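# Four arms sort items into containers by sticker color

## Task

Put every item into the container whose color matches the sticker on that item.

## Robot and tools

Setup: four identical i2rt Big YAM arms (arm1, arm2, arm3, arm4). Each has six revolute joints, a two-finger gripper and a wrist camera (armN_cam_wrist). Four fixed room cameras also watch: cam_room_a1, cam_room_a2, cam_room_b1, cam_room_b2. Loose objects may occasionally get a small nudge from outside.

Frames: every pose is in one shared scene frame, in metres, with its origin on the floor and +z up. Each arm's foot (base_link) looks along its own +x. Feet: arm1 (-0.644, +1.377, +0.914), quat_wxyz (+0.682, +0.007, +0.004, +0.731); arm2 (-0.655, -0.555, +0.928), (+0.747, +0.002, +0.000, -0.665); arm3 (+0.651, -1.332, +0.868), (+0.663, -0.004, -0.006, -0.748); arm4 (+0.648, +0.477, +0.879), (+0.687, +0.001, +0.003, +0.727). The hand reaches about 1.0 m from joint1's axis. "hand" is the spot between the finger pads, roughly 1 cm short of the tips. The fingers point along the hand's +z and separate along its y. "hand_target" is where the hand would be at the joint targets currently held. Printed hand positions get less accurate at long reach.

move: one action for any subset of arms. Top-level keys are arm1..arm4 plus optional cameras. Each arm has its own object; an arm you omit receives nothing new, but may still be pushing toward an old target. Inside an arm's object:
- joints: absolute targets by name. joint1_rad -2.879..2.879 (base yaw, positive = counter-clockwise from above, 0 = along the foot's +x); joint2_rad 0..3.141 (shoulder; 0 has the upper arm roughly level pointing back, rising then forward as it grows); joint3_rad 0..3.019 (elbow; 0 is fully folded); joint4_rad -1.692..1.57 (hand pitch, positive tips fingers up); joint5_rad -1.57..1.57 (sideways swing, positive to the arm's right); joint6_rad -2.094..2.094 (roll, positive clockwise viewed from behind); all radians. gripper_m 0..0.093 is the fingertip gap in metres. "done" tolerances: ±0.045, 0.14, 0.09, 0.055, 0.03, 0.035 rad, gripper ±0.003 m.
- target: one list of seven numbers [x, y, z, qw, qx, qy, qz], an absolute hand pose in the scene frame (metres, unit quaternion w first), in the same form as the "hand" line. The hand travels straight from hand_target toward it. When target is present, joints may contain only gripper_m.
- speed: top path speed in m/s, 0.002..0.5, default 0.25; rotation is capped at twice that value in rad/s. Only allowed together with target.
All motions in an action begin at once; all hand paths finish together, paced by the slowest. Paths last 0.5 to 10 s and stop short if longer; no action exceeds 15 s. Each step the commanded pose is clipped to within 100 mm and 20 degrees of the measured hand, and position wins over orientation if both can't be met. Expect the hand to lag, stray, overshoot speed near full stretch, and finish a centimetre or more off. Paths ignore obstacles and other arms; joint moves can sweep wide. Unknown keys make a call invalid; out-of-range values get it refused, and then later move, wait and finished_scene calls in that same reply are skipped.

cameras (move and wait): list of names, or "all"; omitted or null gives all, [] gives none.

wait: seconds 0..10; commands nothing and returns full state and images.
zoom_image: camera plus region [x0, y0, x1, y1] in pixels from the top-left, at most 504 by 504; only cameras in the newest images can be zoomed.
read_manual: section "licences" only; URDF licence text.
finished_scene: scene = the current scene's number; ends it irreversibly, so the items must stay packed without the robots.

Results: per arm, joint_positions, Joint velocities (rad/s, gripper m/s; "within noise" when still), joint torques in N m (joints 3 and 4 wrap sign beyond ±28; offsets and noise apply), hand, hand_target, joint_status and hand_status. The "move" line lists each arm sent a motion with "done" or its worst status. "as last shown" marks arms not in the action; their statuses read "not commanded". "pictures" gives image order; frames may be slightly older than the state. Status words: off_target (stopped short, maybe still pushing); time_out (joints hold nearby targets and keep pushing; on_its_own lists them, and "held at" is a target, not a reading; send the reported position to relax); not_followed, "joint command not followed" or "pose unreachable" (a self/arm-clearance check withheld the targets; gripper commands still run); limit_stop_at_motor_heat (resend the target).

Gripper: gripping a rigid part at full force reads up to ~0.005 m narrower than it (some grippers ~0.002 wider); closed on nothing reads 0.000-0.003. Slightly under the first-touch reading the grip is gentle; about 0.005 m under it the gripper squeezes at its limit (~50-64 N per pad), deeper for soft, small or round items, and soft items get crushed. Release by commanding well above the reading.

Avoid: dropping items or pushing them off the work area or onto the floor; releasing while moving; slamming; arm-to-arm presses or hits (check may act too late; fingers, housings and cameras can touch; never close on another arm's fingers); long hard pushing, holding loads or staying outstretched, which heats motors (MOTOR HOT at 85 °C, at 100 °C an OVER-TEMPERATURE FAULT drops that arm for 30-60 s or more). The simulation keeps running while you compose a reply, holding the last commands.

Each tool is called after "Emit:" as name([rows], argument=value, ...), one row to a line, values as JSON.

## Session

Emit:
move()

Scene clock: 0.00 s.
Joint torques (N m): no reading
Motor temperatures (°C): arm1=[21 23 27 23 21 21 21] | arm2=[23 24 26 22 22 20 23] | arm3=[24 23 23 23 24 23 23] | arm4=[22 22 24 22 24 21 24]
Heat: arm1: hottest joint3_rad 27 °C; arm2: hottest joint3_rad 26 °C; arm3: hottest joint1_rad 24 °C; arm4: hottest joint3_rad 24 °C.
Joint velocities: within noise
arm1.joint_positions: joint1_rad=-0.168 joint2_rad=+0.560 joint3_rad=+1.361 joint4_rad=-1.410 joint5_rad=+0.240 joint6_rad=+0.692 gripper_m=+0.09396
arm1.joint_status: not commanded
arm1.hand: x=-0.5745 y=+1.5715 z=+1.4388 quat_wxyz=(-0.303, +0.280, -0.837, -0.359) (m; scene frame)
arm1.hand_target: x=-0.5746 y=+1.5689 z=+1.4515 quat_wxyz=(-0.308, +0.276, -0.832, -0.370) (m; scene frame)
arm1.hand_status: not commanded
arm2.joint_positions: joint1_rad=+0.198 joint2_rad=+0.483 joint3_rad=+1.641 joint4_rad=-1.210 joint5_rad=-0.086 joint6_rad=-0.484 gripper_m=+0.09396
arm2.joint_status: not commanded
arm2.hand: x=-0.6069 y=-0.6635 z=+1.6316 quat_wxyz=(-0.468, -0.246, -0.683, +0.505) (m; scene frame)
arm2.hand_target: x=-0.6088 y=-0.6576 z=+1.6378 quat_wxyz=(-0.472, -0.244, -0.677, +0.510) (m; scene frame)
arm2.hand_status: not commanded
arm3.joint_positions: joint1_rad=+0.130 joint2_rad=+0.645 joint3_rad=+1.695 joint4_rad=-1.138 joint5_rad=+0.075 joint6_rad=+0.392 gripper_m=+0.09396
arm3.joint_status: not commanded
arm3.hand: x=+0.6386 y=-1.5165 z=+1.5921 quat_wxyz=(-0.552, -0.621, -0.389, +0.398) (m; scene frame)
arm3.hand_target: x=+0.6385 y=-1.5116 z=+1.6003 quat_wxyz=(-0.558, -0.615, -0.384, +0.402) (m; scene frame)
arm3.hand_status: not commanded
arm4.joint_positions: joint1_rad=+0.147 joint2_rad=+0.437 joint3_rad=+1.709 joint4_rad=-1.566 joint5_rad=+0.245 joint6_rad=+0.670 gripper_m=+0.09396
arm4.joint_status: not commanded
arm4.hand: x=+0.6820 y=+0.5376 z=+1.5262 quat_wxyz=(-0.292, +0.355, -0.719, -0.522) (m; scene frame)
arm4.hand_target: x=+0.6829 y=+0.5336 z=+1.5314 quat_wxyz=(-0.294, +0.352, -0.714, -0.529) (m; scene frame)
arm4.hand_status: not commanded
pictures: arm1_cam_wrist, arm2_cam_wrist, arm3_cam_wrist, arm4_cam_wrist, cam_room_a1, cam_room_a2, cam_room_b1, cam_room_b2
Images, in order (width x height): arm1_cam_wrist 672x504, arm2_cam_wrist 672x504, arm3_cam_wrist 672x504, arm4_cam_wrist 672x504, cam_room_a1 672x504, cam_room_a2 672x504, cam_room_b1 672x504, cam_room_b2 672x504.

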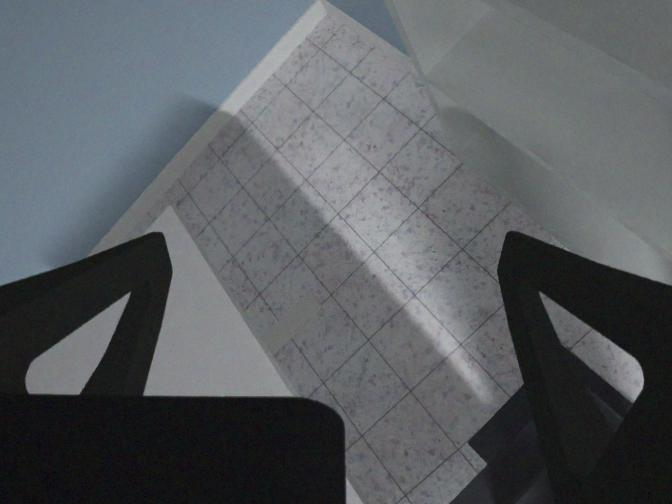

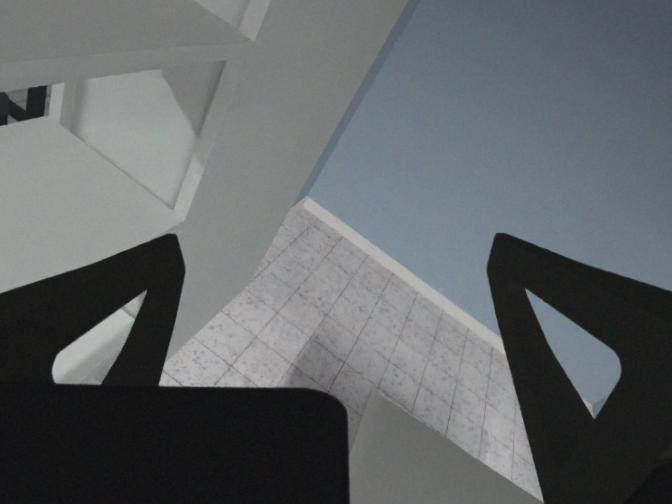

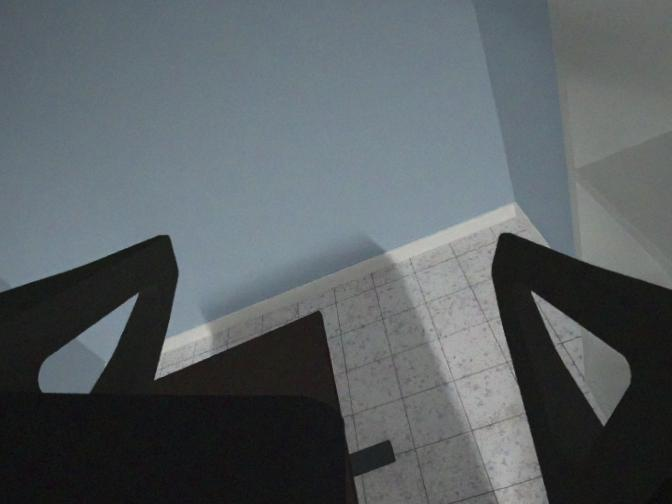

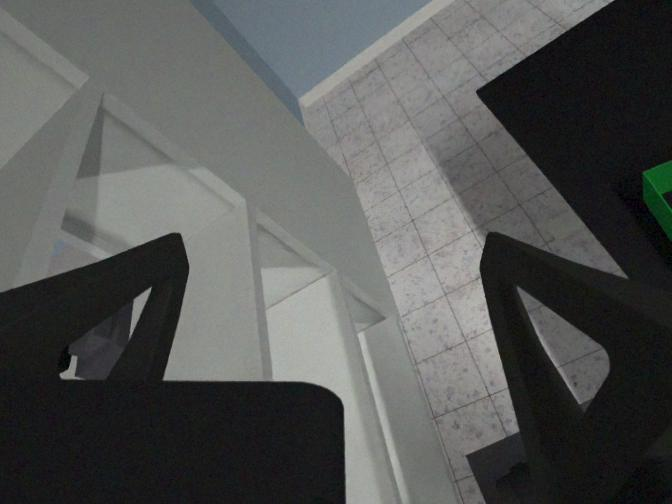

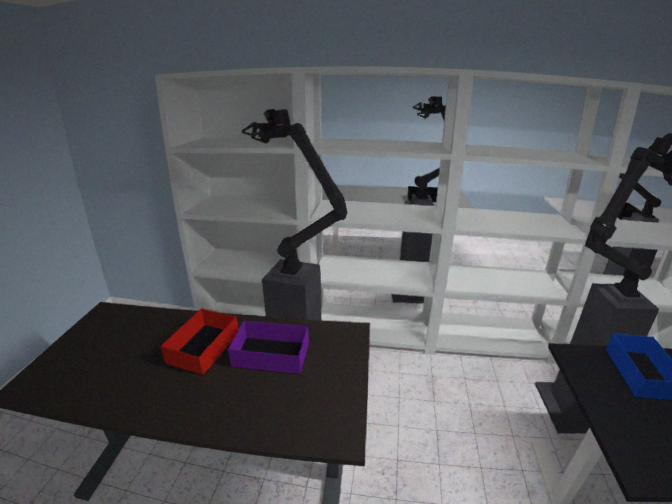

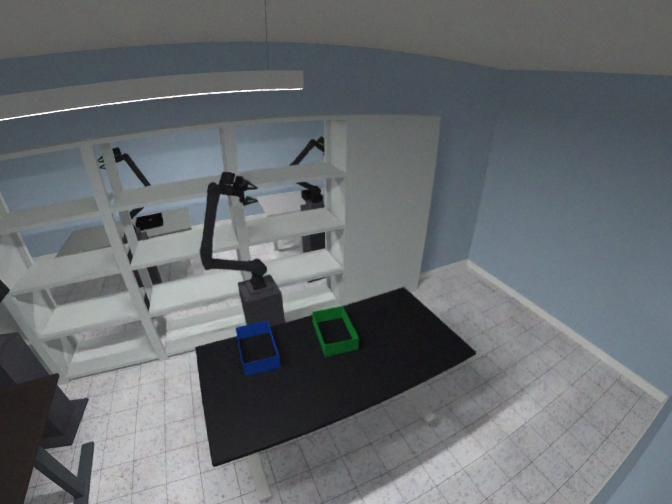

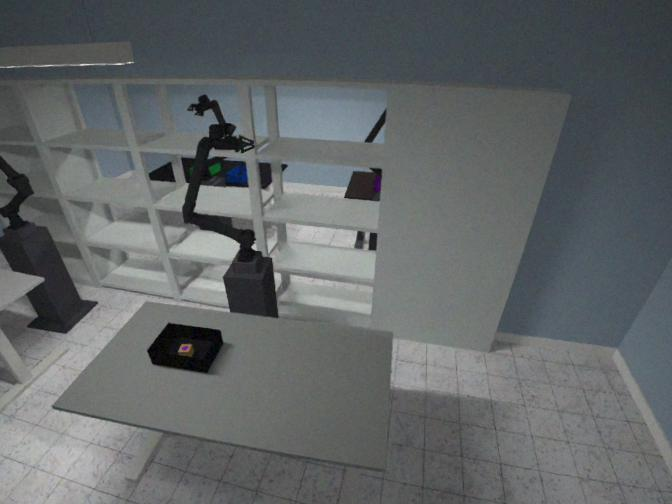

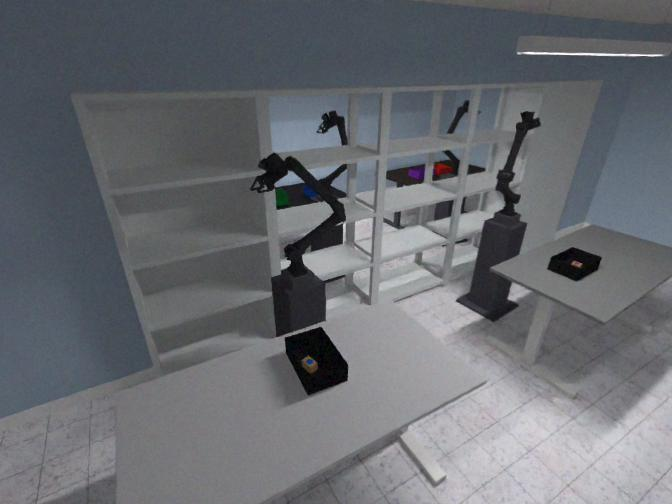

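Emit:
zoom_image(camera="cam_room_b2", region=[270, 320, 360, 400])

Emit:
zoom_image(camera="cam_room_b1", region=[135, 310, 235, 390])

Emit:
zoom_image(camera="cam_room_b2", region=[540, 240, 610, 290])

Emit:
move(arm1={"joints": {"joint1_rad": 1.57, "joint2_rad": 1.1, "joint3_rad": 1.1, "joint4_rad": -0.95, "joint5_rad": 0, "joint6_rad": 0, "gripper_m": 0.09}}, arm2={"joints": {"joint1_rad": -1.3, "joint2_rad": 1.1, "joint3_rad": 1.1, "joint4_rad": -0.95, "joint5_rad": 0, "joint6_rad": 0, "gripper_m": 0.09}}, arm3={"joints": {"joint1_rad": 1.4, "joint2_rad": 1.1, "joint3_rad": 1.1, "joint4_rad": -0.95, "joint5_rad": 0, "joint6_rad": 0, "gripper_m": 0.09}}, arm4={"joints": {"joint1_rad": -1.5, "joint2_rad": 1.1, "joint3_rad": 1.1, "joint4_rad": -0.95, "joint5_rad": 0, "joint6_rad": 0, "gripper_m": 0.09}}, cameras=["arm1_cam_wrist","arm2_cam_wrist","arm3_cam_wrist","arm4_cam_wrist"])

Scaled by 5.600.

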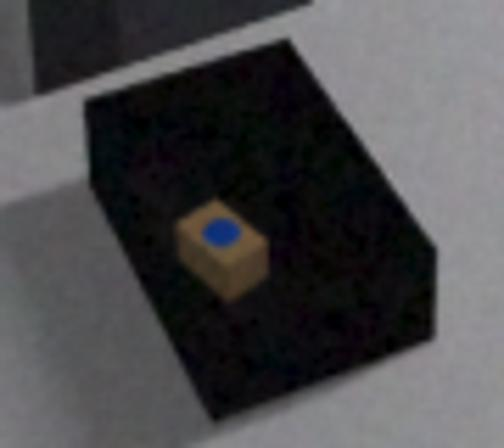

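Scaled by 5.040.

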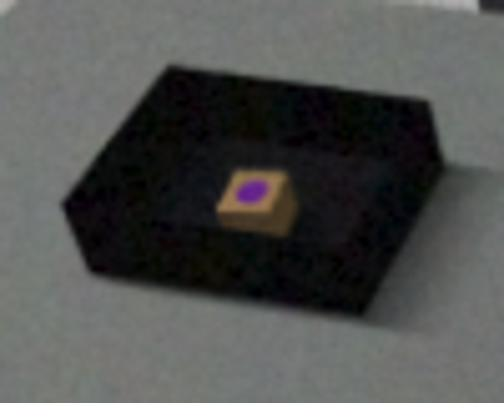

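Scaled by 7.200.

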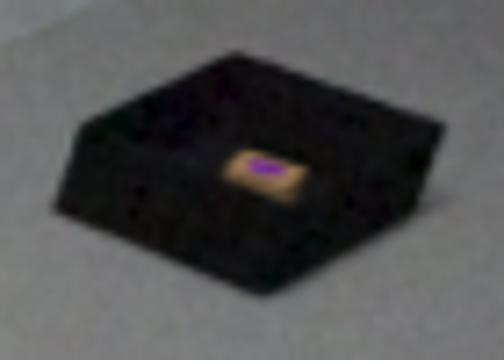

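Scene clock: 11.27 s.
Joint torques (N m): arm1=[-1.32 -7.24 13.83 1.68 0.08 -0.03] | arm2=[0.85 -9.17 13.49 1.98 -0.05 0.2] | arm3=[1.67 -7.36 10.84 1.22 0.13 -0.12] | arm4=[0.91 -8.59 11.45 1.48 0.06 -0.1]
Motor temperatures (°C): arm1=[21 24 28 23 21 21 21] | arm2=[23 24 27 22 22 20 23] | arm3=[24 23 24 23 24 23 23] | arm4=[22 22 24 22 24 21 24]
Heat: arm1: hottest joint3_rad 28 °C; arm2: hottest joint3_rad 27 °C; arm3: hottest joint1_rad 24 °C; arm4: hottest joint3_rad 24 °C.
move: arm1 done; arm2 done; arm3 done; arm4 done
Joint velocities: within noise
arm1.joint_positions: joint1_rad=+1.570 joint2_rad=+1.116 joint3_rad=+1.076 joint4_rad=-0.962 joint5_rad=-0.002 joint6_rad=+0.007 gripper_m=+0.09006
arm1.joint_status: all done
arm1.hand: x=-1.0691 y=+1.3474 z=+1.1987 quat_wxyz=(+0.010, +0.957, +0.030, -0.288) (m; scene frame)
arm1.hand_target: x=-1.0736 y=+1.3473 z=+1.2193 quat_wxyz=(+0.009, +0.949, +0.033, -0.312) (m; scene frame)
arm1.hand_status: not commanded
arm2.joint_positions: joint1_rad=-1.301 joint2_rad=+1.101 joint3_rad=+1.077 joint4_rad=-0.952 joint5_rad=+0.001 joint6_rad=-0.014 gripper_m=+0.09010
arm2.joint_status: all done
arm2.hand: x=-1.0547 y=-0.7180 z=+1.2129 quat_wxyz=(-0.053, -0.937, -0.191, +0.287) (m; scene frame)
arm2.hand_target: x=-1.0591 y=-0.7205 z=+1.2258 quat_wxyz=(-0.057, -0.935, -0.184, +0.299) (m; scene frame)
arm2.hand_status: not commanded
arm3.joint_positions: joint1_rad=+1.393 joint2_rad=+1.091 joint3_rad=+1.084 joint4_rad=-0.951 joint5_rad=-0.002 joint6_rad=+0.007 gripper_m=+0.09007
arm3.joint_status: all done
arm3.hand: x=+1.0622 y=-1.4543 z=+1.1637 quat_wxyz=(-0.300, -0.143, -0.942, +0.049) (m; scene frame)
arm3.hand_target: x=+1.0677 y=-1.4532 z=+1.1684 quat_wxyz=(-0.304, -0.136, -0.942, +0.051) (m; scene frame)
arm3.hand_status: not commanded
arm4.joint_positions: joint1_rad=-1.504 joint2_rad=+1.104 joint3_rad=+1.065 joint4_rad=-0.963 joint5_rad=+0.000 joint6_rad=+0.014 gripper_m=+0.09011
arm4.joint_status: all done
arm4.hand: x=+1.0722 y=+0.5303 z=+1.1539 quat_wxyz=(-0.277, +0.053, -0.959, -0.018) (m; scene frame)
arm4.hand_target: x=+1.0815 y=+0.5332 z=+1.1756 quat_wxyz=(-0.302, +0.061, -0.951, -0.018) (m; scene frame)
arm4.hand_status: not commanded
pictures: arm1_cam_wrist, arm2_cam_wrist, arm3_cam_wrist, arm4_cam_wrist
Images, in order (width x height): arm1_cam_wrist 672x504, arm2_cam_wrist 672x504, arm3_cam_wrist 672x504, arm4_cam_wrist 672x504.

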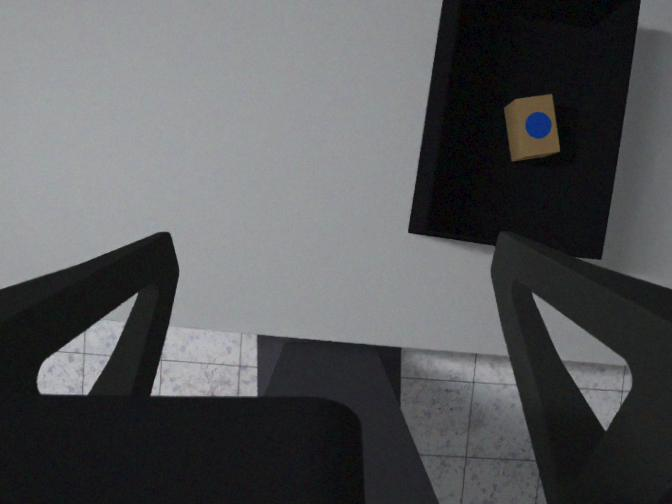

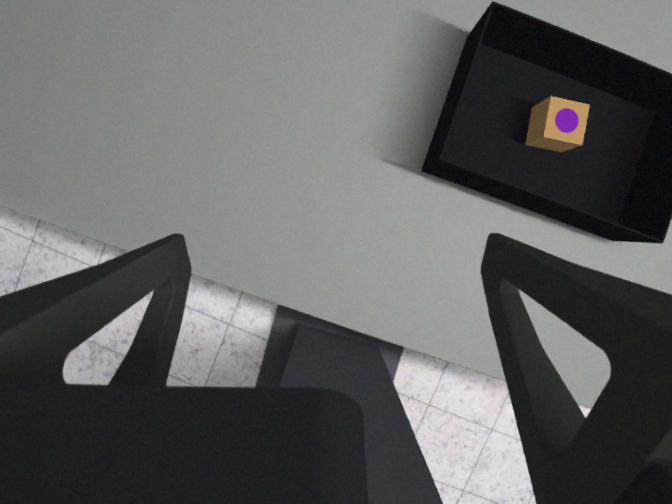

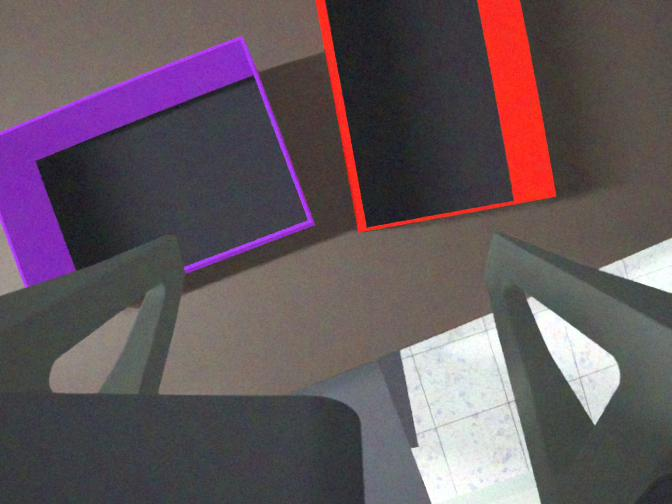

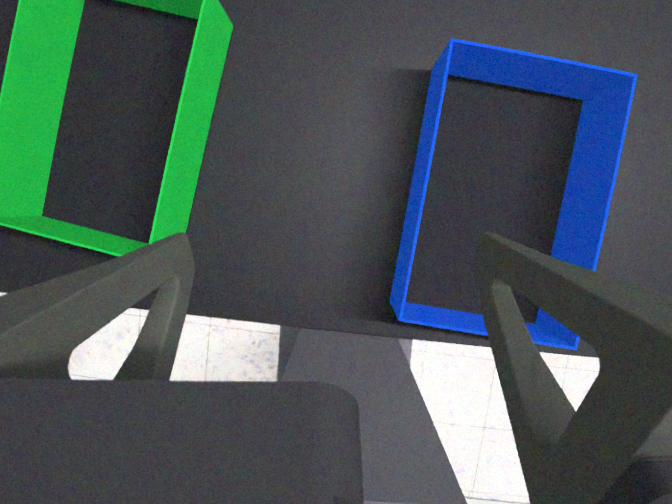

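Emit:
move(arm1={"target": [-1.202, 1.595, 1.0, 0, -0.983, 0.185, 0]}, arm2={"target": [-1.296, -0.490, 1.0, 0, -0.9987, 0.0506, 0]}, arm3={"joints": {"joint1_rad": 0.0, "joint2_rad": 0.6, "joint3_rad": 0.6, "joint4_rad": -0.5}}, arm4={"joints": {"joint1_rad": 0.0, "joint2_rad": 0.6, "joint3_rad": 0.6, "joint4_rad": -0.5}}, cameras=["arm1_cam_wrist","arm2_cam_wrist"])

Scene clock: 42.20 s.
Joint torques (N m): arm1=[-1.44 -16.56 14.67 -0.05 0.08 0.14] | arm2=[0.91 -21.95 14.54 0.09 0.1 0.21] | arm3=[0.56 -1.26 9.63 2.44 0 -0.11] | arm4=[0.85 -1.44 9.95 1.96 0.13 -0.08]
Motor temperatures (°C): arm1=[21 24 33 23 21 21 21] | arm2=[23 25 31 22 22 20 23] | arm3=[24 23 27 23 24 23 23] | arm4=[22 22 29 22 24 21 24]
Heat: arm1: hottest joint3_rad 33 °C; arm2: hottest joint3_rad 31 °C; arm3: hottest joint3_rad 27 °C; arm4: hottest joint3_rad 29 °C.
move: arm1 off_target; arm2 off_target; arm3 done; arm4 done
Joint velocities: within noise
arm1.joint_positions: joint1_rad=+1.133 joint2_rad=+2.004 joint3_rad=+1.615 joint4_rad=-1.245 joint5_rad=+0.002 joint6_rad=-0.006 gripper_m=+0.09006
arm1.joint_status: not commanded
arm1.hand: x=-1.1838 y=+1.5873 z=+0.9784 quat_wxyz=(+0.005, +0.983, -0.180, +0.023) (m; scene frame)
arm1.hand_target: x=-1.2009 y=+1.5946 z=+1.0003 quat_wxyz=(+0.000, +0.983, -0.185, +0.000) (m; scene frame)
arm1.hand_status: off_target (0.029 m and 2.8 deg from the pose sent, 0.344 m and 41.5 deg at the start)
arm2.joint_positions: joint1_rad=-1.793 joint2_rad=+2.094 joint3_rad=+1.785 joint4_rad=-1.285 joint5_rad=-0.006 joint6_rad=-0.016 gripper_m=+0.09010
arm2.joint_status: not commanded
arm2.hand: x=-1.2798 y=-0.4905 z=+0.9900 quat_wxyz=(-0.002, -0.999, +0.044, -0.012) (m; scene frame)
arm2.hand_target: x=-1.2952 y=-0.4901 z=+1.0002 quat_wxyz=(+0.000, -0.999, +0.051, +0.001) (m; scene frame)
arm2.hand_status: off_target (0.019 m and 1.6 deg from the pose sent, 0.394 m and 44.2 deg at the start)
arm3.joint_positions: joint1_rad=+0.010 joint2_rad=+0.601 joint3_rad=+0.603 joint4_rad=-0.517 joint5_rad=+0.001 joint6_rad=+0.006 gripper_m=+0.09007
arm3.joint_status: all done
arm3.hand: x=+0.6120 y=-1.6694 z=+1.1527 quat_wxyz=(-0.342, -0.643, -0.571, +0.378) (m; scene frame)
arm3.hand_target: x=+0.6086 y=-1.6706 z=+1.1546 quat_wxyz=(-0.343, -0.642, -0.568, +0.385) (m; scene frame)
arm3.hand_status: not commanded
arm4.joint_positions: joint1_rad=-0.001 joint2_rad=+0.602 joint3_rad=+0.595 joint4_rad=-0.519 joint5_rad=-0.001 joint6_rad=+0.013 gripper_m=+0.09011
arm4.joint_status: all done
arm4.hand: x=+0.6305 y=+0.8205 z=+1.1528 quat_wxyz=(-0.338, +0.626, -0.601, -0.366) (m; scene frame)
arm4.hand_target: x=+0.6300 y=+0.8232 z=+1.1605 quat_wxyz=(-0.348, +0.625, -0.592, -0.371) (m; scene frame)
arm4.hand_status: not commanded
pictures: arm1_cam_wrist, arm2_cam_wrist
Images, in order (width x height): arm1_cam_wrist 672x504, arm2_cam_wrist 672x504.

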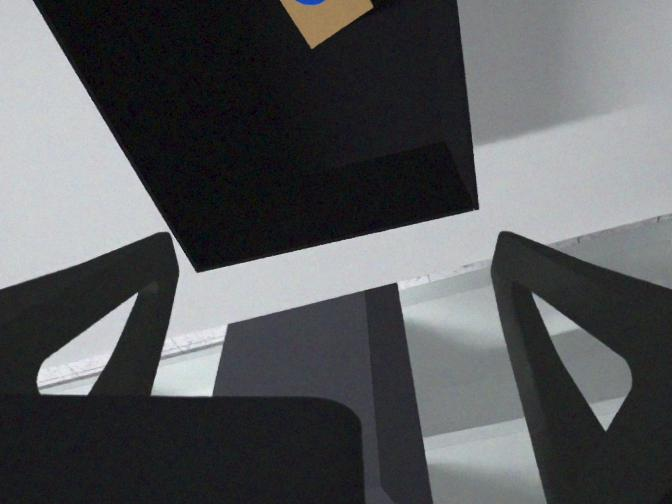

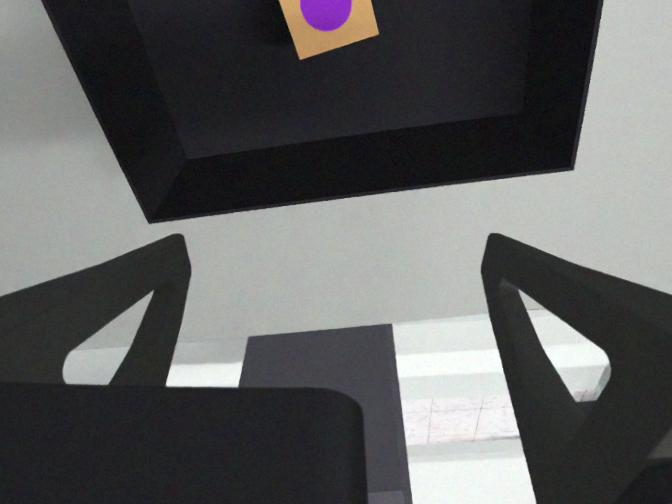

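Emit:
move(arm1={"target": [-1.222, 1.595, 0.96, 0, 0.997, 0.0785, 0]}, arm2={"target": [-1.312, -0.495, 0.95, 0, -0.9965, -0.0837, 0]}, cameras=["arm1_cam_wrist","arm2_cam_wrist"])

Scene clock: 70.20 s.
Joint torques (N m): arm1=[-1.38 -16.21 14.53 0.7 -0.07 -0.07] | arm2=[1.49 -21.19 14.3 1.11 0.06 -0.11] | arm3=[0.62 -1.49 9.7 2.45 -0.01 -0.12] | arm4=[1.03 -1.96 9.81 1.87 0.14 -0.06]
Motor temperatures (°C): arm1=[21 26 35 23 21 21 21] | arm2=[23 26 36 22 22 20 23] | arm3=[24 23 27 23 24 23 23] | arm4=[22 22 33 22 24 21 24]
Heat: arm1: hottest joint3_rad 35 °C; arm2: hottest joint3_rad 36 °C; arm3: hottest joint3_rad 27 °C; arm4: hottest joint3_rad 33 °C.
move: arm1 off_target; arm2 off_target
Joint velocities: within noise
arm1.joint_positions: joint1_rad=+1.133 joint2_rad=+2.070 joint3_rad=+1.642 joint4_rad=-1.210 joint5_rad=+0.004 joint6_rad=-0.506 gripper_m=+0.09006
arm1.joint_status: not commanded
arm1.hand: x=-1.1966 y=+1.5923 z=+0.9499 quat_wxyz=(+0.010, +0.997, +0.069, +0.023) (m; scene frame)
arm1.hand_target: x=-1.2209 y=+1.5944 z=+0.9607 quat_wxyz=(+0.000, +0.997, +0.078, +0.000) (m; scene frame)
arm1.hand_status: off_target (0.027 m and 3.2 deg from the pose sent, 0.043 m and 29.9 deg at the start)
arm2.joint_positions: joint1_rad=-1.789 joint2_rad=+2.162 joint3_rad=+1.796 joint4_rad=-1.237 joint5_rad=-0.006 joint6_rad=-0.244 gripper_m=+0.09010
arm2.joint_status: not commanded
arm2.hand: x=-1.2901 y=-0.4914 z=+0.9520 quat_wxyz=(-0.004, -0.997, -0.071, -0.016) (m; scene frame)
arm2.hand_target: x=-1.3109 y=-0.4953 z=+0.9506 quat_wxyz=(+0.000, -0.996, -0.084, +0.001) (m; scene frame)
arm2.hand_status: off_target (0.022 m and 2.4 deg from the pose sent, 0.052 m and 14.8 deg at the start)
arm3, arm4: as last shown
pictures: arm1_cam_wrist, arm2_cam_wrist
Images, in order (width x height): arm1_cam_wrist 672x504, arm2_cam_wrist 672x504.

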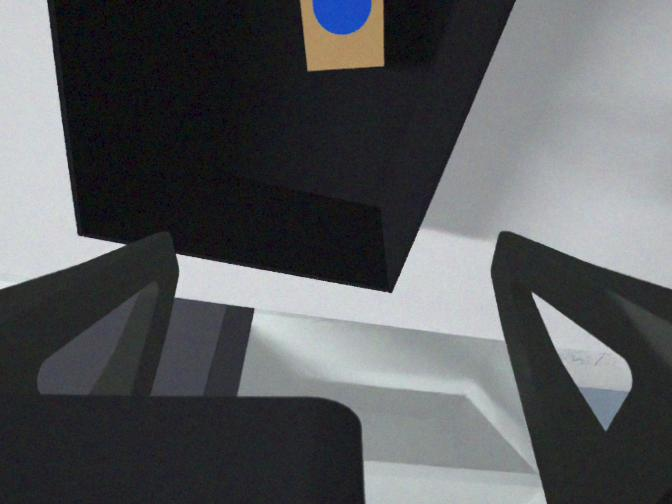

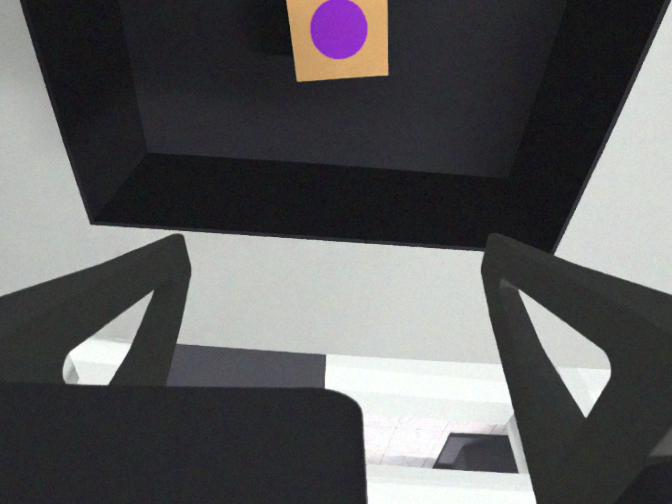

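Emit:
move(arm1={"target": [-1.238, 1.592, 0.90, 0, 0.997, 0.0785, 0], "speed": 0.15}, arm2={"target": [-1.321, -0.494, 0.885, 0, -0.9965, -0.0837, 0], "speed": 0.15}, cameras=["arm1_cam_wrist","arm2_cam_wrist"])

Scene clock: 80.53 s.
Joint torques (N m): arm1=[-0.97 -18.49 13.63 0.68 -0.08 0.1] | arm2=[1.44 -23.06 13.15 1.11 0.08 -0.08] | arm3=[0.62 -1.38 9.63 2.43 -0.01 -0.11] | arm4=[0.91 -1.85 10 1.96 0.12 -0.06]
Motor temperatures (°C): arm1=[21 26 37 23 21 21 21] | arm2=[23 27 37 22 22 20 23] | arm3=[24 23 27 23 24 23 23] | arm4=[22 22 34 22 24 21 24]
Heat: arm1: hottest joint3_rad 37 °C; arm2: hottest joint3_rad 37 °C; arm3: hottest joint3_rad 27 °C; arm4: hottest joint3_rad 34 °C.
move: arm1 off_target; arm2 off_target
Joint velocities: within noise
arm1.joint_positions: joint1_rad=+1.148 joint2_rad=+2.188 joint3_rad=+1.650 joint4_rad=-1.114 joint5_rad=+0.004 joint6_rad=-0.507 gripper_m=+0.09006
arm1.joint_status: not commanded
arm1.hand: x=-1.2107 y=+1.5881 z=+0.8826 quat_wxyz=(+0.013, +0.997, +0.076, +0.030) (m; scene frame)
arm1.hand_target: x=-1.2367 y=+1.5914 z=+0.9010 quat_wxyz=(+0.000, +0.997, +0.079, +0.000) (m; scene frame)
arm1.hand_status: off_target (0.033 m and 3.8 deg from the pose sent, 0.065 m and 3.2 deg at the start)
arm2.joint_positions: joint1_rad=-1.789 joint2_rad=+2.275 joint3_rad=+1.797 joint4_rad=-1.134 joint5_rad=-0.006 joint6_rad=-0.244 gripper_m=+0.09010
arm2.joint_status: not commanded
arm2.hand: x=-1.2996 y=-0.4902 z=+0.8809 quat_wxyz=(-0.005, -0.997, -0.071, -0.021) (m; scene frame)
arm2.hand_target: x=-1.3200 y=-0.4943 z=+0.8857 quat_wxyz=(+0.000, -0.996, -0.084, +0.000) (m; scene frame)
arm2.hand_status: off_target (0.022 m and 2.8 deg from the pose sent, 0.074 m and 2.4 deg at the start)
arm3, arm4: as last shown
pictures: arm1_cam_wrist, arm2_cam_wrist
Images, in order (width x height): arm1_cam_wrist 672x504, arm2_cam_wrist 672x504.

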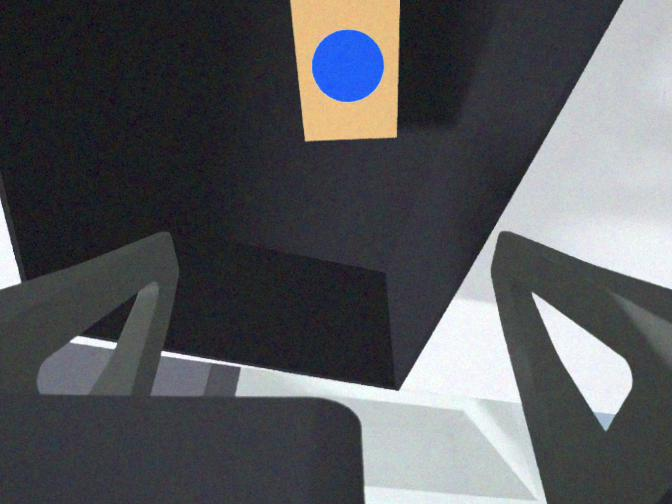

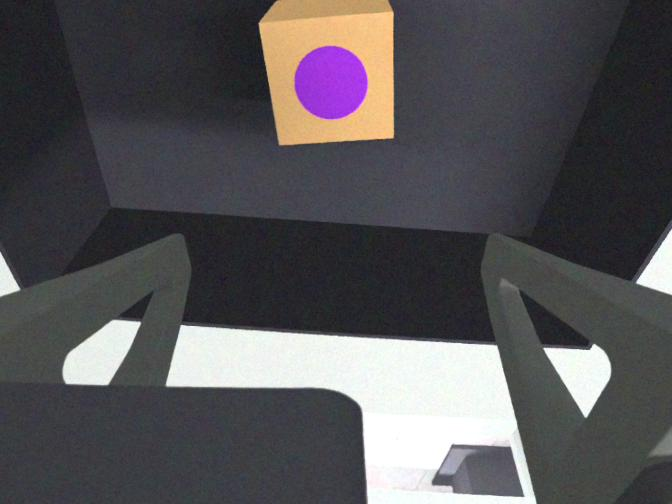

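Emit:
move(arm1={"target": [-1.240, 1.597, 0.82, 0, 0.997, 0.0785, 0], "speed": 0.15}, arm2={"target": [-1.320, -0.496, 0.81, 0, -0.9965, -0.0837, 0], "speed": 0.15}, cameras=["arm1_cam_wrist","arm2_cam_wrist"])

Scene clock: 88.93 s.
Joint torques (N m): arm1=[-1.61 -19.14 11.47 0.76 -0.08 0] | arm2=[1.61 -23.41 10.78 1.21 0.07 -0.05] | arm3=[0.67 -1.32 9.66 2.48 -0.01 -0.11] | arm4=[0.85 -1.2 9.85 2.02 0.11 -0.06]
Motor temperatures (°C): arm1=[21 26 36 23 21 21 21] | arm2=[23 27 36 22 22 20 23] | arm3=[24 23 27 23 24 23 23] | arm4=[22 22 35 22 24 21 24]
Heat: arm1: hottest joint3_rad 36 °C; arm2: hottest joint3_rad 36 °C; arm3: hottest joint3_rad 27 °C; arm4: hottest joint3_rad 35 °C.
move: arm1 off_target; arm2 off_target
Joint velocities: within noise
arm1.joint_positions: joint1_rad=+1.148 joint2_rad=+2.311 joint3_rad=+1.650 joint4_rad=-0.976 joint5_rad=+0.004 joint6_rad=-0.507 gripper_m=+0.09006
arm1.joint_status: not commanded
arm1.hand: x=-1.2197 y=+1.5912 z=+0.8083 quat_wxyz=(+0.010, +0.997, +0.076, +0.023) (m; scene frame)
arm1.hand_target: x=-1.2394 y=+1.5967 z=+0.8208 quat_wxyz=(+0.000, +0.997, +0.079, +0.000) (m; scene frame)
arm1.hand_status: off_target (0.024 m and 2.9 deg from the pose sent, 0.070 m and 3.8 deg at the start)
arm2.joint_positions: joint1_rad=-1.786 joint2_rad=+2.376 joint3_rad=+1.797 joint4_rad=-1.007 joint5_rad=-0.006 joint6_rad=-0.244 gripper_m=+0.09010
arm2.joint_status: not commanded
arm2.hand: x=-1.3098 y=-0.4910 z=+0.8162 quat_wxyz=(-0.003, -0.997, -0.073, -0.008) (m; scene frame)
arm2.hand_target: x=-1.3195 y=-0.4961 z=+0.8102 quat_wxyz=(+0.000, -0.996, -0.084, +0.000) (m; scene frame)
arm2.hand_status: off_target (0.013 m and 1.6 deg from the pose sent, 0.074 m and 2.8 deg at the start)
arm3, arm4: as last shown
pictures: arm1_cam_wrist, arm2_cam_wrist
Images, in order (width x height): arm1_cam_wrist 672x504, arm2_cam_wrist 672x504.

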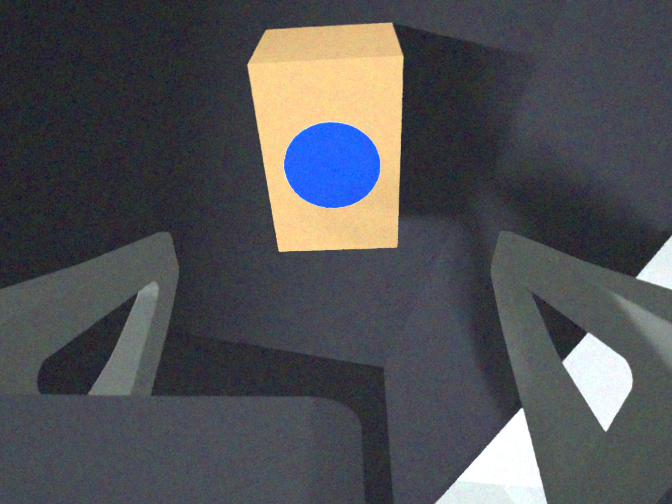

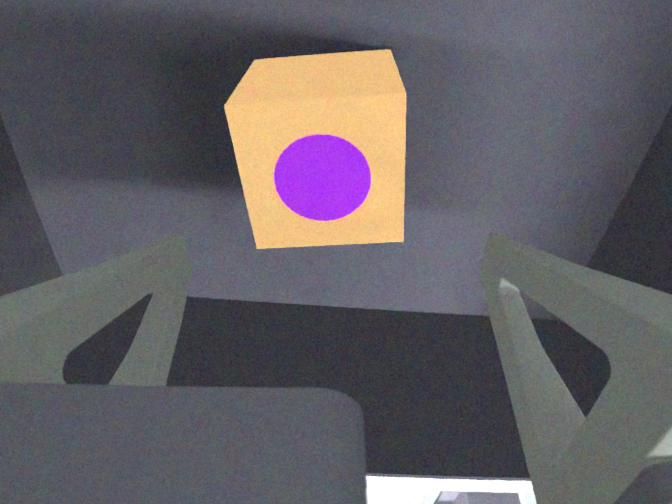

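Emit:
move(arm1={"target": [-1.228, 1.596, 0.755, 0, 0.997, 0.0785, 0], "speed": 0.12}, arm2={"target": [-1.302, -0.500, 0.742, 0, -0.9965, -0.0837, 0], "speed": 0.12}, cameras=["arm1_cam_wrist","arm2_cam_wrist"])

Scene clock: 101.33 s.
Joint torques (N m): arm1=[-1.73 -18.02 7.66 1.07 0.06 -0.07] | arm2=[1.49 -23.47 7.8 1.28 0.07 -0.01] | arm3=[0.56 -1.26 9.68 2.45 0 -0.11] | arm4=[0.67 -1.67 9.95 2.07 0.12 -0.07]
Motor temperatures (°C): arm1=[21 26 35 23 21 21 21] | arm2=[23 27 35 22 22 20 23] | arm3=[24 23 27 23 24 23 23] | arm4=[22 22 35 22 24 21 24]
Heat: arm1: hottest joint3_rad 35 °C; arm2: hottest joint3_rad 35 °C; arm3: hottest joint3_rad 27 °C; arm4: hottest joint3_rad 35 °C.
move: arm1 off_target; arm2 off_target
Joint velocities: within noise
arm1.joint_positions: joint1_rad=+1.151 joint2_rad=+2.376 joint3_rad=+1.644 joint4_rad=-0.851 joint5_rad=+0.001 joint6_rad=-0.507 gripper_m=+0.09005
arm1.joint_status: not commanded
arm1.hand: x=-1.2308 y=+1.5926 z=+0.7665 quat_wxyz=(+0.000, +0.997, +0.078, -0.002) (m; scene frame)
arm1.hand_target: x=-1.2277 y=+1.5959 z=+0.7552 quat_wxyz=(+0.000, +0.997, +0.078, +0.000) (m; scene frame)
arm1.hand_status: off_target (0.012 m and 0.2 deg from the pose sent, 0.054 m and 2.9 deg at the start)
arm2.joint_positions: joint1_rad=-1.782 joint2_rad=+2.449 joint3_rad=+1.760 joint4_rad=-0.866 joint5_rad=-0.006 joint6_rad=-0.244 gripper_m=+0.09010
arm2.joint_status: not commanded
arm2.hand: x=-1.3071 y=-0.4935 z=+0.7585 quat_wxyz=(+0.000, -0.997, -0.075, +0.007) (m; scene frame)
arm2.hand_target: x=-1.3016 y=-0.4999 z=+0.7423 quat_wxyz=(+0.000, -0.996, -0.084, +0.000) (m; scene frame)
arm2.hand_status: off_target (0.018 m and 1.3 deg from the pose sent, 0.075 m and 1.6 deg at the start)
arm3, arm4: as last shown
pictures: arm1_cam_wrist, arm2_cam_wrist
Images, in order (width x height): arm1_cam_wrist 672x504, arm2_cam_wrist 672x504.

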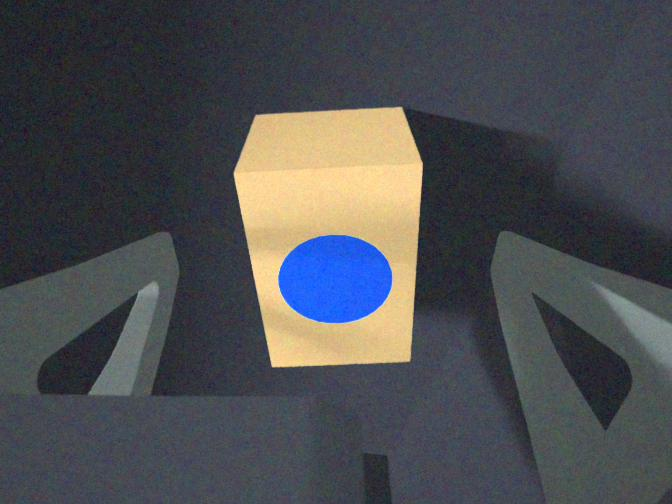

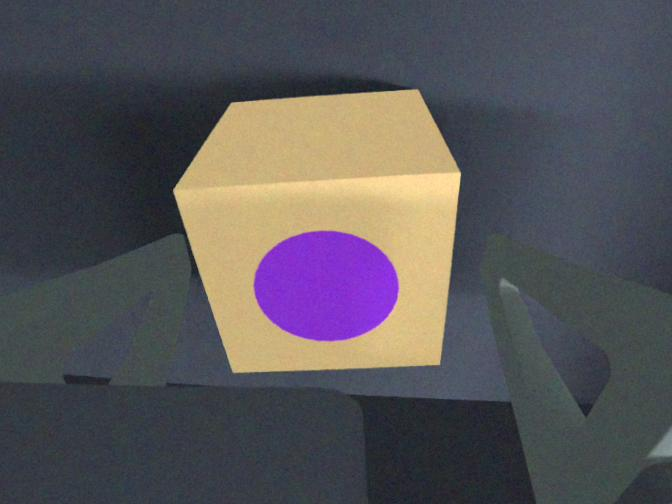

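Emit:
move(arm1={"target": [-1.196, 1.600, 0.745, 0, 0.997, 0.0785, 0], "speed": 0.1}, arm2={"target": [-1.276, -0.501, 0.733, 0, -0.9965, -0.0837, 0], "speed": 0.1}, cameras=["arm1_cam_wrist","arm2_cam_wrist"])

Scene clock: 107.67 s.
Joint torques (N m): arm1=[-3.14 -20.13 7.2 0.91 0.06 -0.07] | arm2=[1.14 -24.82 6.12 1.17 -0.09 -0.01] | arm3=[0.56 -1.26 9.68 2.45 0 -0.11] | arm4=[0.79 -2.08 9.98 2.09 0.12 -0.1]
Motor temperatures (°C): arm1=[21 26 34 23 21 21 21] | arm2=[23 28 34 22 22 20 23] | arm3=[24 23 27 23 24 23 23] | arm4=[22 22 35 22 24 21 24]
Heat: arm1: hottest joint3_rad 34 °C; arm2: hottest joint3_rad 34 °C; arm3: hottest joint3_rad 27 °C; arm4: hottest joint3_rad 35 °C.
move: arm1 off_target; arm2 done
Joint velocities: within noise
arm1.joint_positions: joint1_rad=+1.135 joint2_rad=+2.376 joint3_rad=+1.528 joint4_rad=-0.773 joint5_rad=+0.002 joint6_rad=-0.529 gripper_m=+0.09005
arm1.joint_status: not commanded
arm1.hand: x=-1.1898 y=+1.5875 z=+0.7351 quat_wxyz=(+0.008, +0.997, +0.081, +0.015) (m; scene frame)
arm1.hand_target: x=-1.1959 y=+1.5999 z=+0.7451 quat_wxyz=(+0.000, +0.997, +0.078, +0.000) (m; scene frame)
arm1.hand_status: off_target (0.017 m and 2.0 deg from the pose sent, 0.042 m and 0.2 deg at the start)
arm2.joint_positions: joint1_rad=-1.780 joint2_rad=+2.441 joint3_rad=+1.665 joint4_rad=-0.791 joint5_rad=-0.002 joint6_rad=-0.246 gripper_m=+0.09008
arm2.joint_status: not commanded
arm2.hand: x=-1.2809 y=-0.4965 z=+0.7367 quat_wxyz=(+0.001, -0.997, -0.077, +0.001) (m; scene frame)
arm2.hand_target: x=-1.2761 y=-0.5009 z=+0.7331 quat_wxyz=(+0.000, -0.996, -0.084, +0.000) (m; scene frame)
arm2.hand_status: done (0.008 m and 0.8 deg from the pose sent, 0.041 m and 1.3 deg at the start)
arm3, arm4: as last shown
pictures: arm1_cam_wrist, arm2_cam_wrist
Images, in order (width x height): arm1_cam_wrist 672x504, arm2_cam_wrist 672x504.

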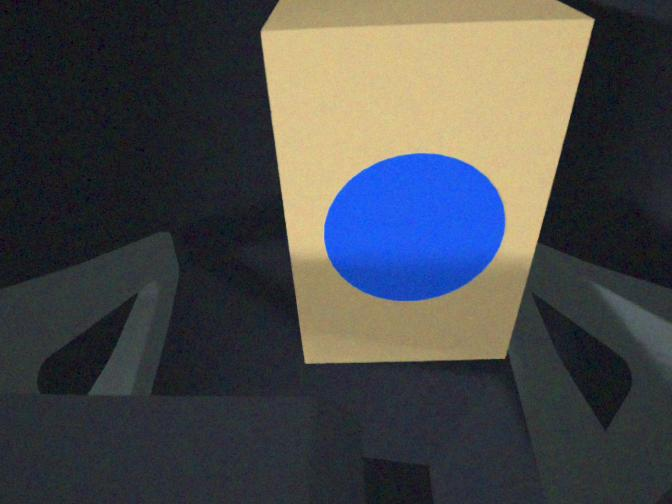

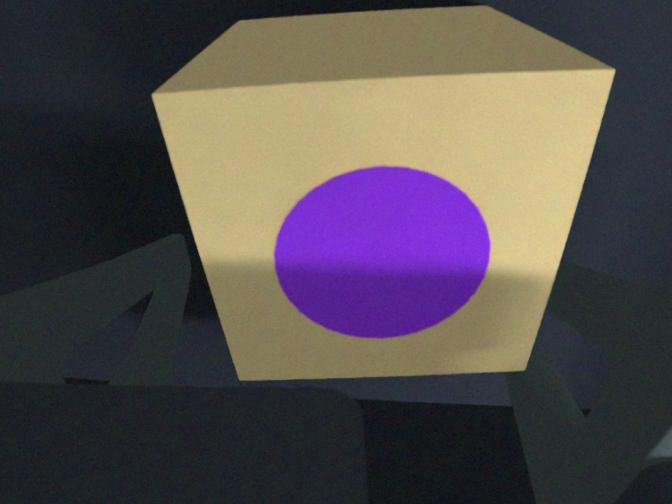

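Emit:
move(arm1={"target": [-1.206, 1.616, 0.757, 0, 0.997, 0.0785, 0], "speed": 0.08}, arm2={"target": [-1.281, -0.488, 0.740, 0, -0.9965, -0.0837, 0], "speed": 0.08}, cameras=["arm1_cam_wrist","arm2_cam_wrist"])

Scene clock: 116.40 s.
Joint torques (N m): arm1=[-3.02 -19.02 11.41 -0.12 0.08 -0.03] | arm2=[-0.15 -24.94 7.99 0.27 -0.1 -0.09] | arm3=[0.56 -1.2 9.63 2.43 0 -0.11] | arm4=[1.08 -1.9 9.89 2 0.13 -0.09]
Motor temperatures (°C): arm1=[21 26 33 23 21 21 21] | arm2=[23 27 32 22 22 20 23] | arm3=[24 23 27 23 24 23 23] | arm4=[22 22 36 22 24 21 24]
Heat: arm1: hottest joint3_rad 33 °C; arm2: hottest joint3_rad 32 °C; arm3: hottest joint3_rad 27 °C; arm4: hottest joint3_rad 36 °C.
move: arm1 off_target; arm2 done
Joint velocities: within noise
arm1.joint_positions: joint1_rad=+1.118 joint2_rad=+2.376 joint3_rad=+1.538 joint4_rad=-0.797 joint5_rad=+0.002 joint6_rad=-0.549 gripper_m=+0.09005
arm1.joint_status: not commanded
arm1.hand: x=-1.1851 y=+1.5964 z=+0.7375 quat_wxyz=(+0.012, +0.996, +0.082, +0.022) (m; scene frame)
arm1.hand_target: x=-1.2049 y=+1.6156 z=+0.7577 quat_wxyz=(+0.000, +0.997, +0.078, +0.000) (m; scene frame)
arm1.hand_status: off_target (0.035 m and 2.9 deg from the pose sent, 0.039 m and 2.0 deg at the start)
arm2.joint_positions: joint1_rad=-1.781 joint2_rad=+2.441 joint3_rad=+1.665 joint4_rad=-0.791 joint5_rad=-0.002 joint6_rad=-0.258 gripper_m=+0.09008
arm2.joint_status: not commanded
arm2.hand: x=-1.2809 y=-0.4960 z=+0.7367 quat_wxyz=(+0.001, -0.997, -0.082, +0.001) (m; scene frame)
arm2.hand_target: x=-1.2811 y=-0.4879 z=+0.7401 quat_wxyz=(+0.000, -0.996, -0.084, +0.000) (m; scene frame)
arm2.hand_status: done (0.009 m and 0.3 deg from the pose sent, 0.009 m and 0.8 deg at the start)
arm3, arm4: as last shown
pictures: arm1_cam_wrist, arm2_cam_wrist
Images, in order (width x height): arm1_cam_wrist 672x504, arm2_cam_wrist 672x504.

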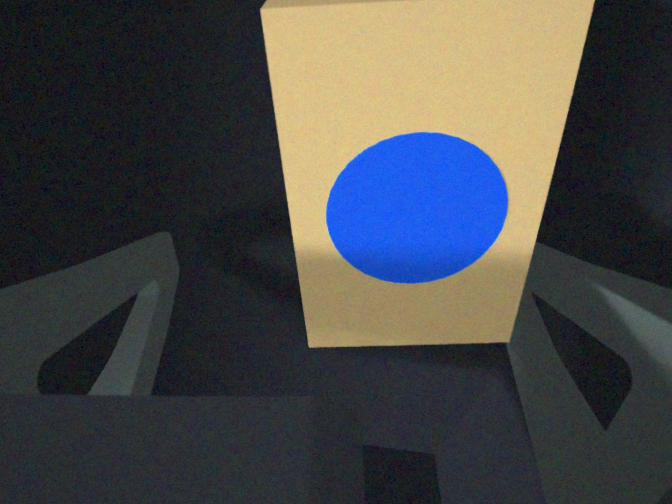

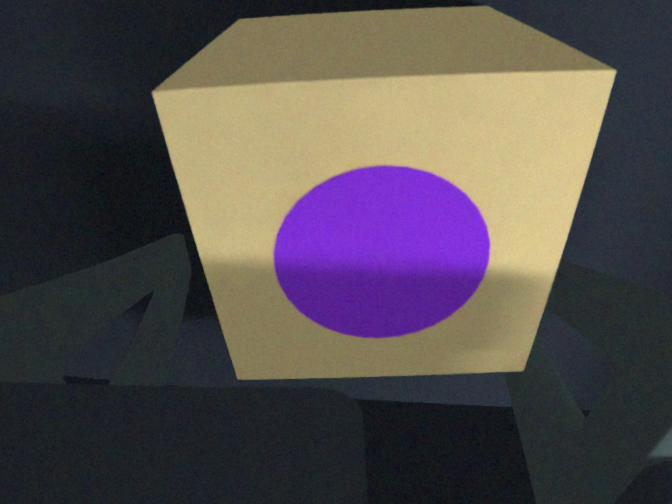

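Emit:
move(arm1={"joints": {"gripper_m": 0.062}}, arm2={"joints": {"gripper_m": 0.068}}, cameras=["arm1_cam_wrist","arm2_cam_wrist"])

Scene clock: 123.97 s.
Joint torques (N m): arm1=[-2.32 -19.49 11.11 -0.01 0 -0.06] | arm2=[-0.03 -24.88 8.01 0.24 -0.09 -0.09] | arm3=[0.56 -1.32 9.65 2.45 0 -0.11] | arm4=[1.03 -1.67 9.95 2.14 0.11 -0.07]
Motor temperatures (°C): arm1=[21 26 33 23 21 21 21] | arm2=[23 27 32 22 22 20 23] | arm3=[24 23 27 23 24 23 23] | arm4=[22 22 36 22 24 21 24]
Heat: arm1: hottest joint3_rad 33 °C; arm2: hottest joint3_rad 32 °C; arm3: hottest joint3_rad 27 °C; arm4: hottest joint3_rad 36 °C.
move: arm1 done; arm2 done
Joint velocities: within noise
arm1.joint_positions: joint1_rad=+1.110 joint2_rad=+2.376 joint3_rad=+1.538 joint4_rad=-0.797 joint5_rad=+0.003 joint6_rad=-0.550 gripper_m=+0.06206
arm1.joint_status: all done
arm1.hand: x=-1.1834 y=+1.6007 z=+0.7375 quat_wxyz=(+0.012, +0.997, +0.079, +0.022) (m; scene frame)
arm1.hand_target: x=-1.2048 y=+1.6158 z=+0.7577 quat_wxyz=(+0.000, +0.997, +0.078, +0.000) (m; scene frame)
arm1.hand_status: not commanded
arm2.joint_positions: joint1_rad=-1.785 joint2_rad=+2.441 joint3_rad=+1.665 joint4_rad=-0.791 joint5_rad=-0.002 joint6_rad=-0.259 gripper_m=+0.06810
arm2.joint_status: all done
arm2.hand: x=-1.2807 y=-0.4936 z=+0.7367 quat_wxyz=(+0.001, -0.997, -0.081, +0.001) (m; scene frame)
arm2.hand_target: x=-1.2811 y=-0.4881 z=+0.7401 quat_wxyz=(+0.000, -0.996, -0.084, +0.000) (m; scene frame)
arm2.hand_status: not commanded
arm3, arm4: as last shown
pictures: arm1_cam_wrist, arm2_cam_wrist
Images, in order (width x height): arm1_cam_wrist 672x504, arm2_cam_wrist 672x504.

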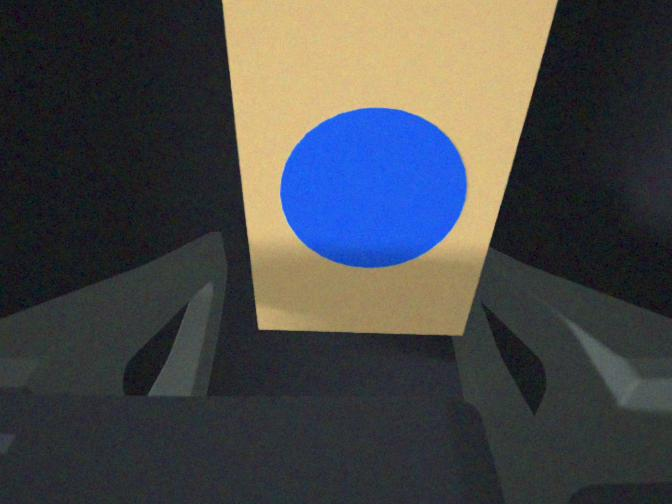

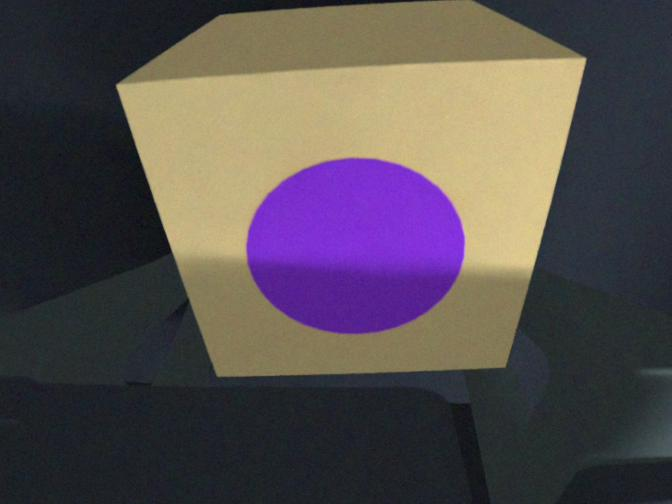

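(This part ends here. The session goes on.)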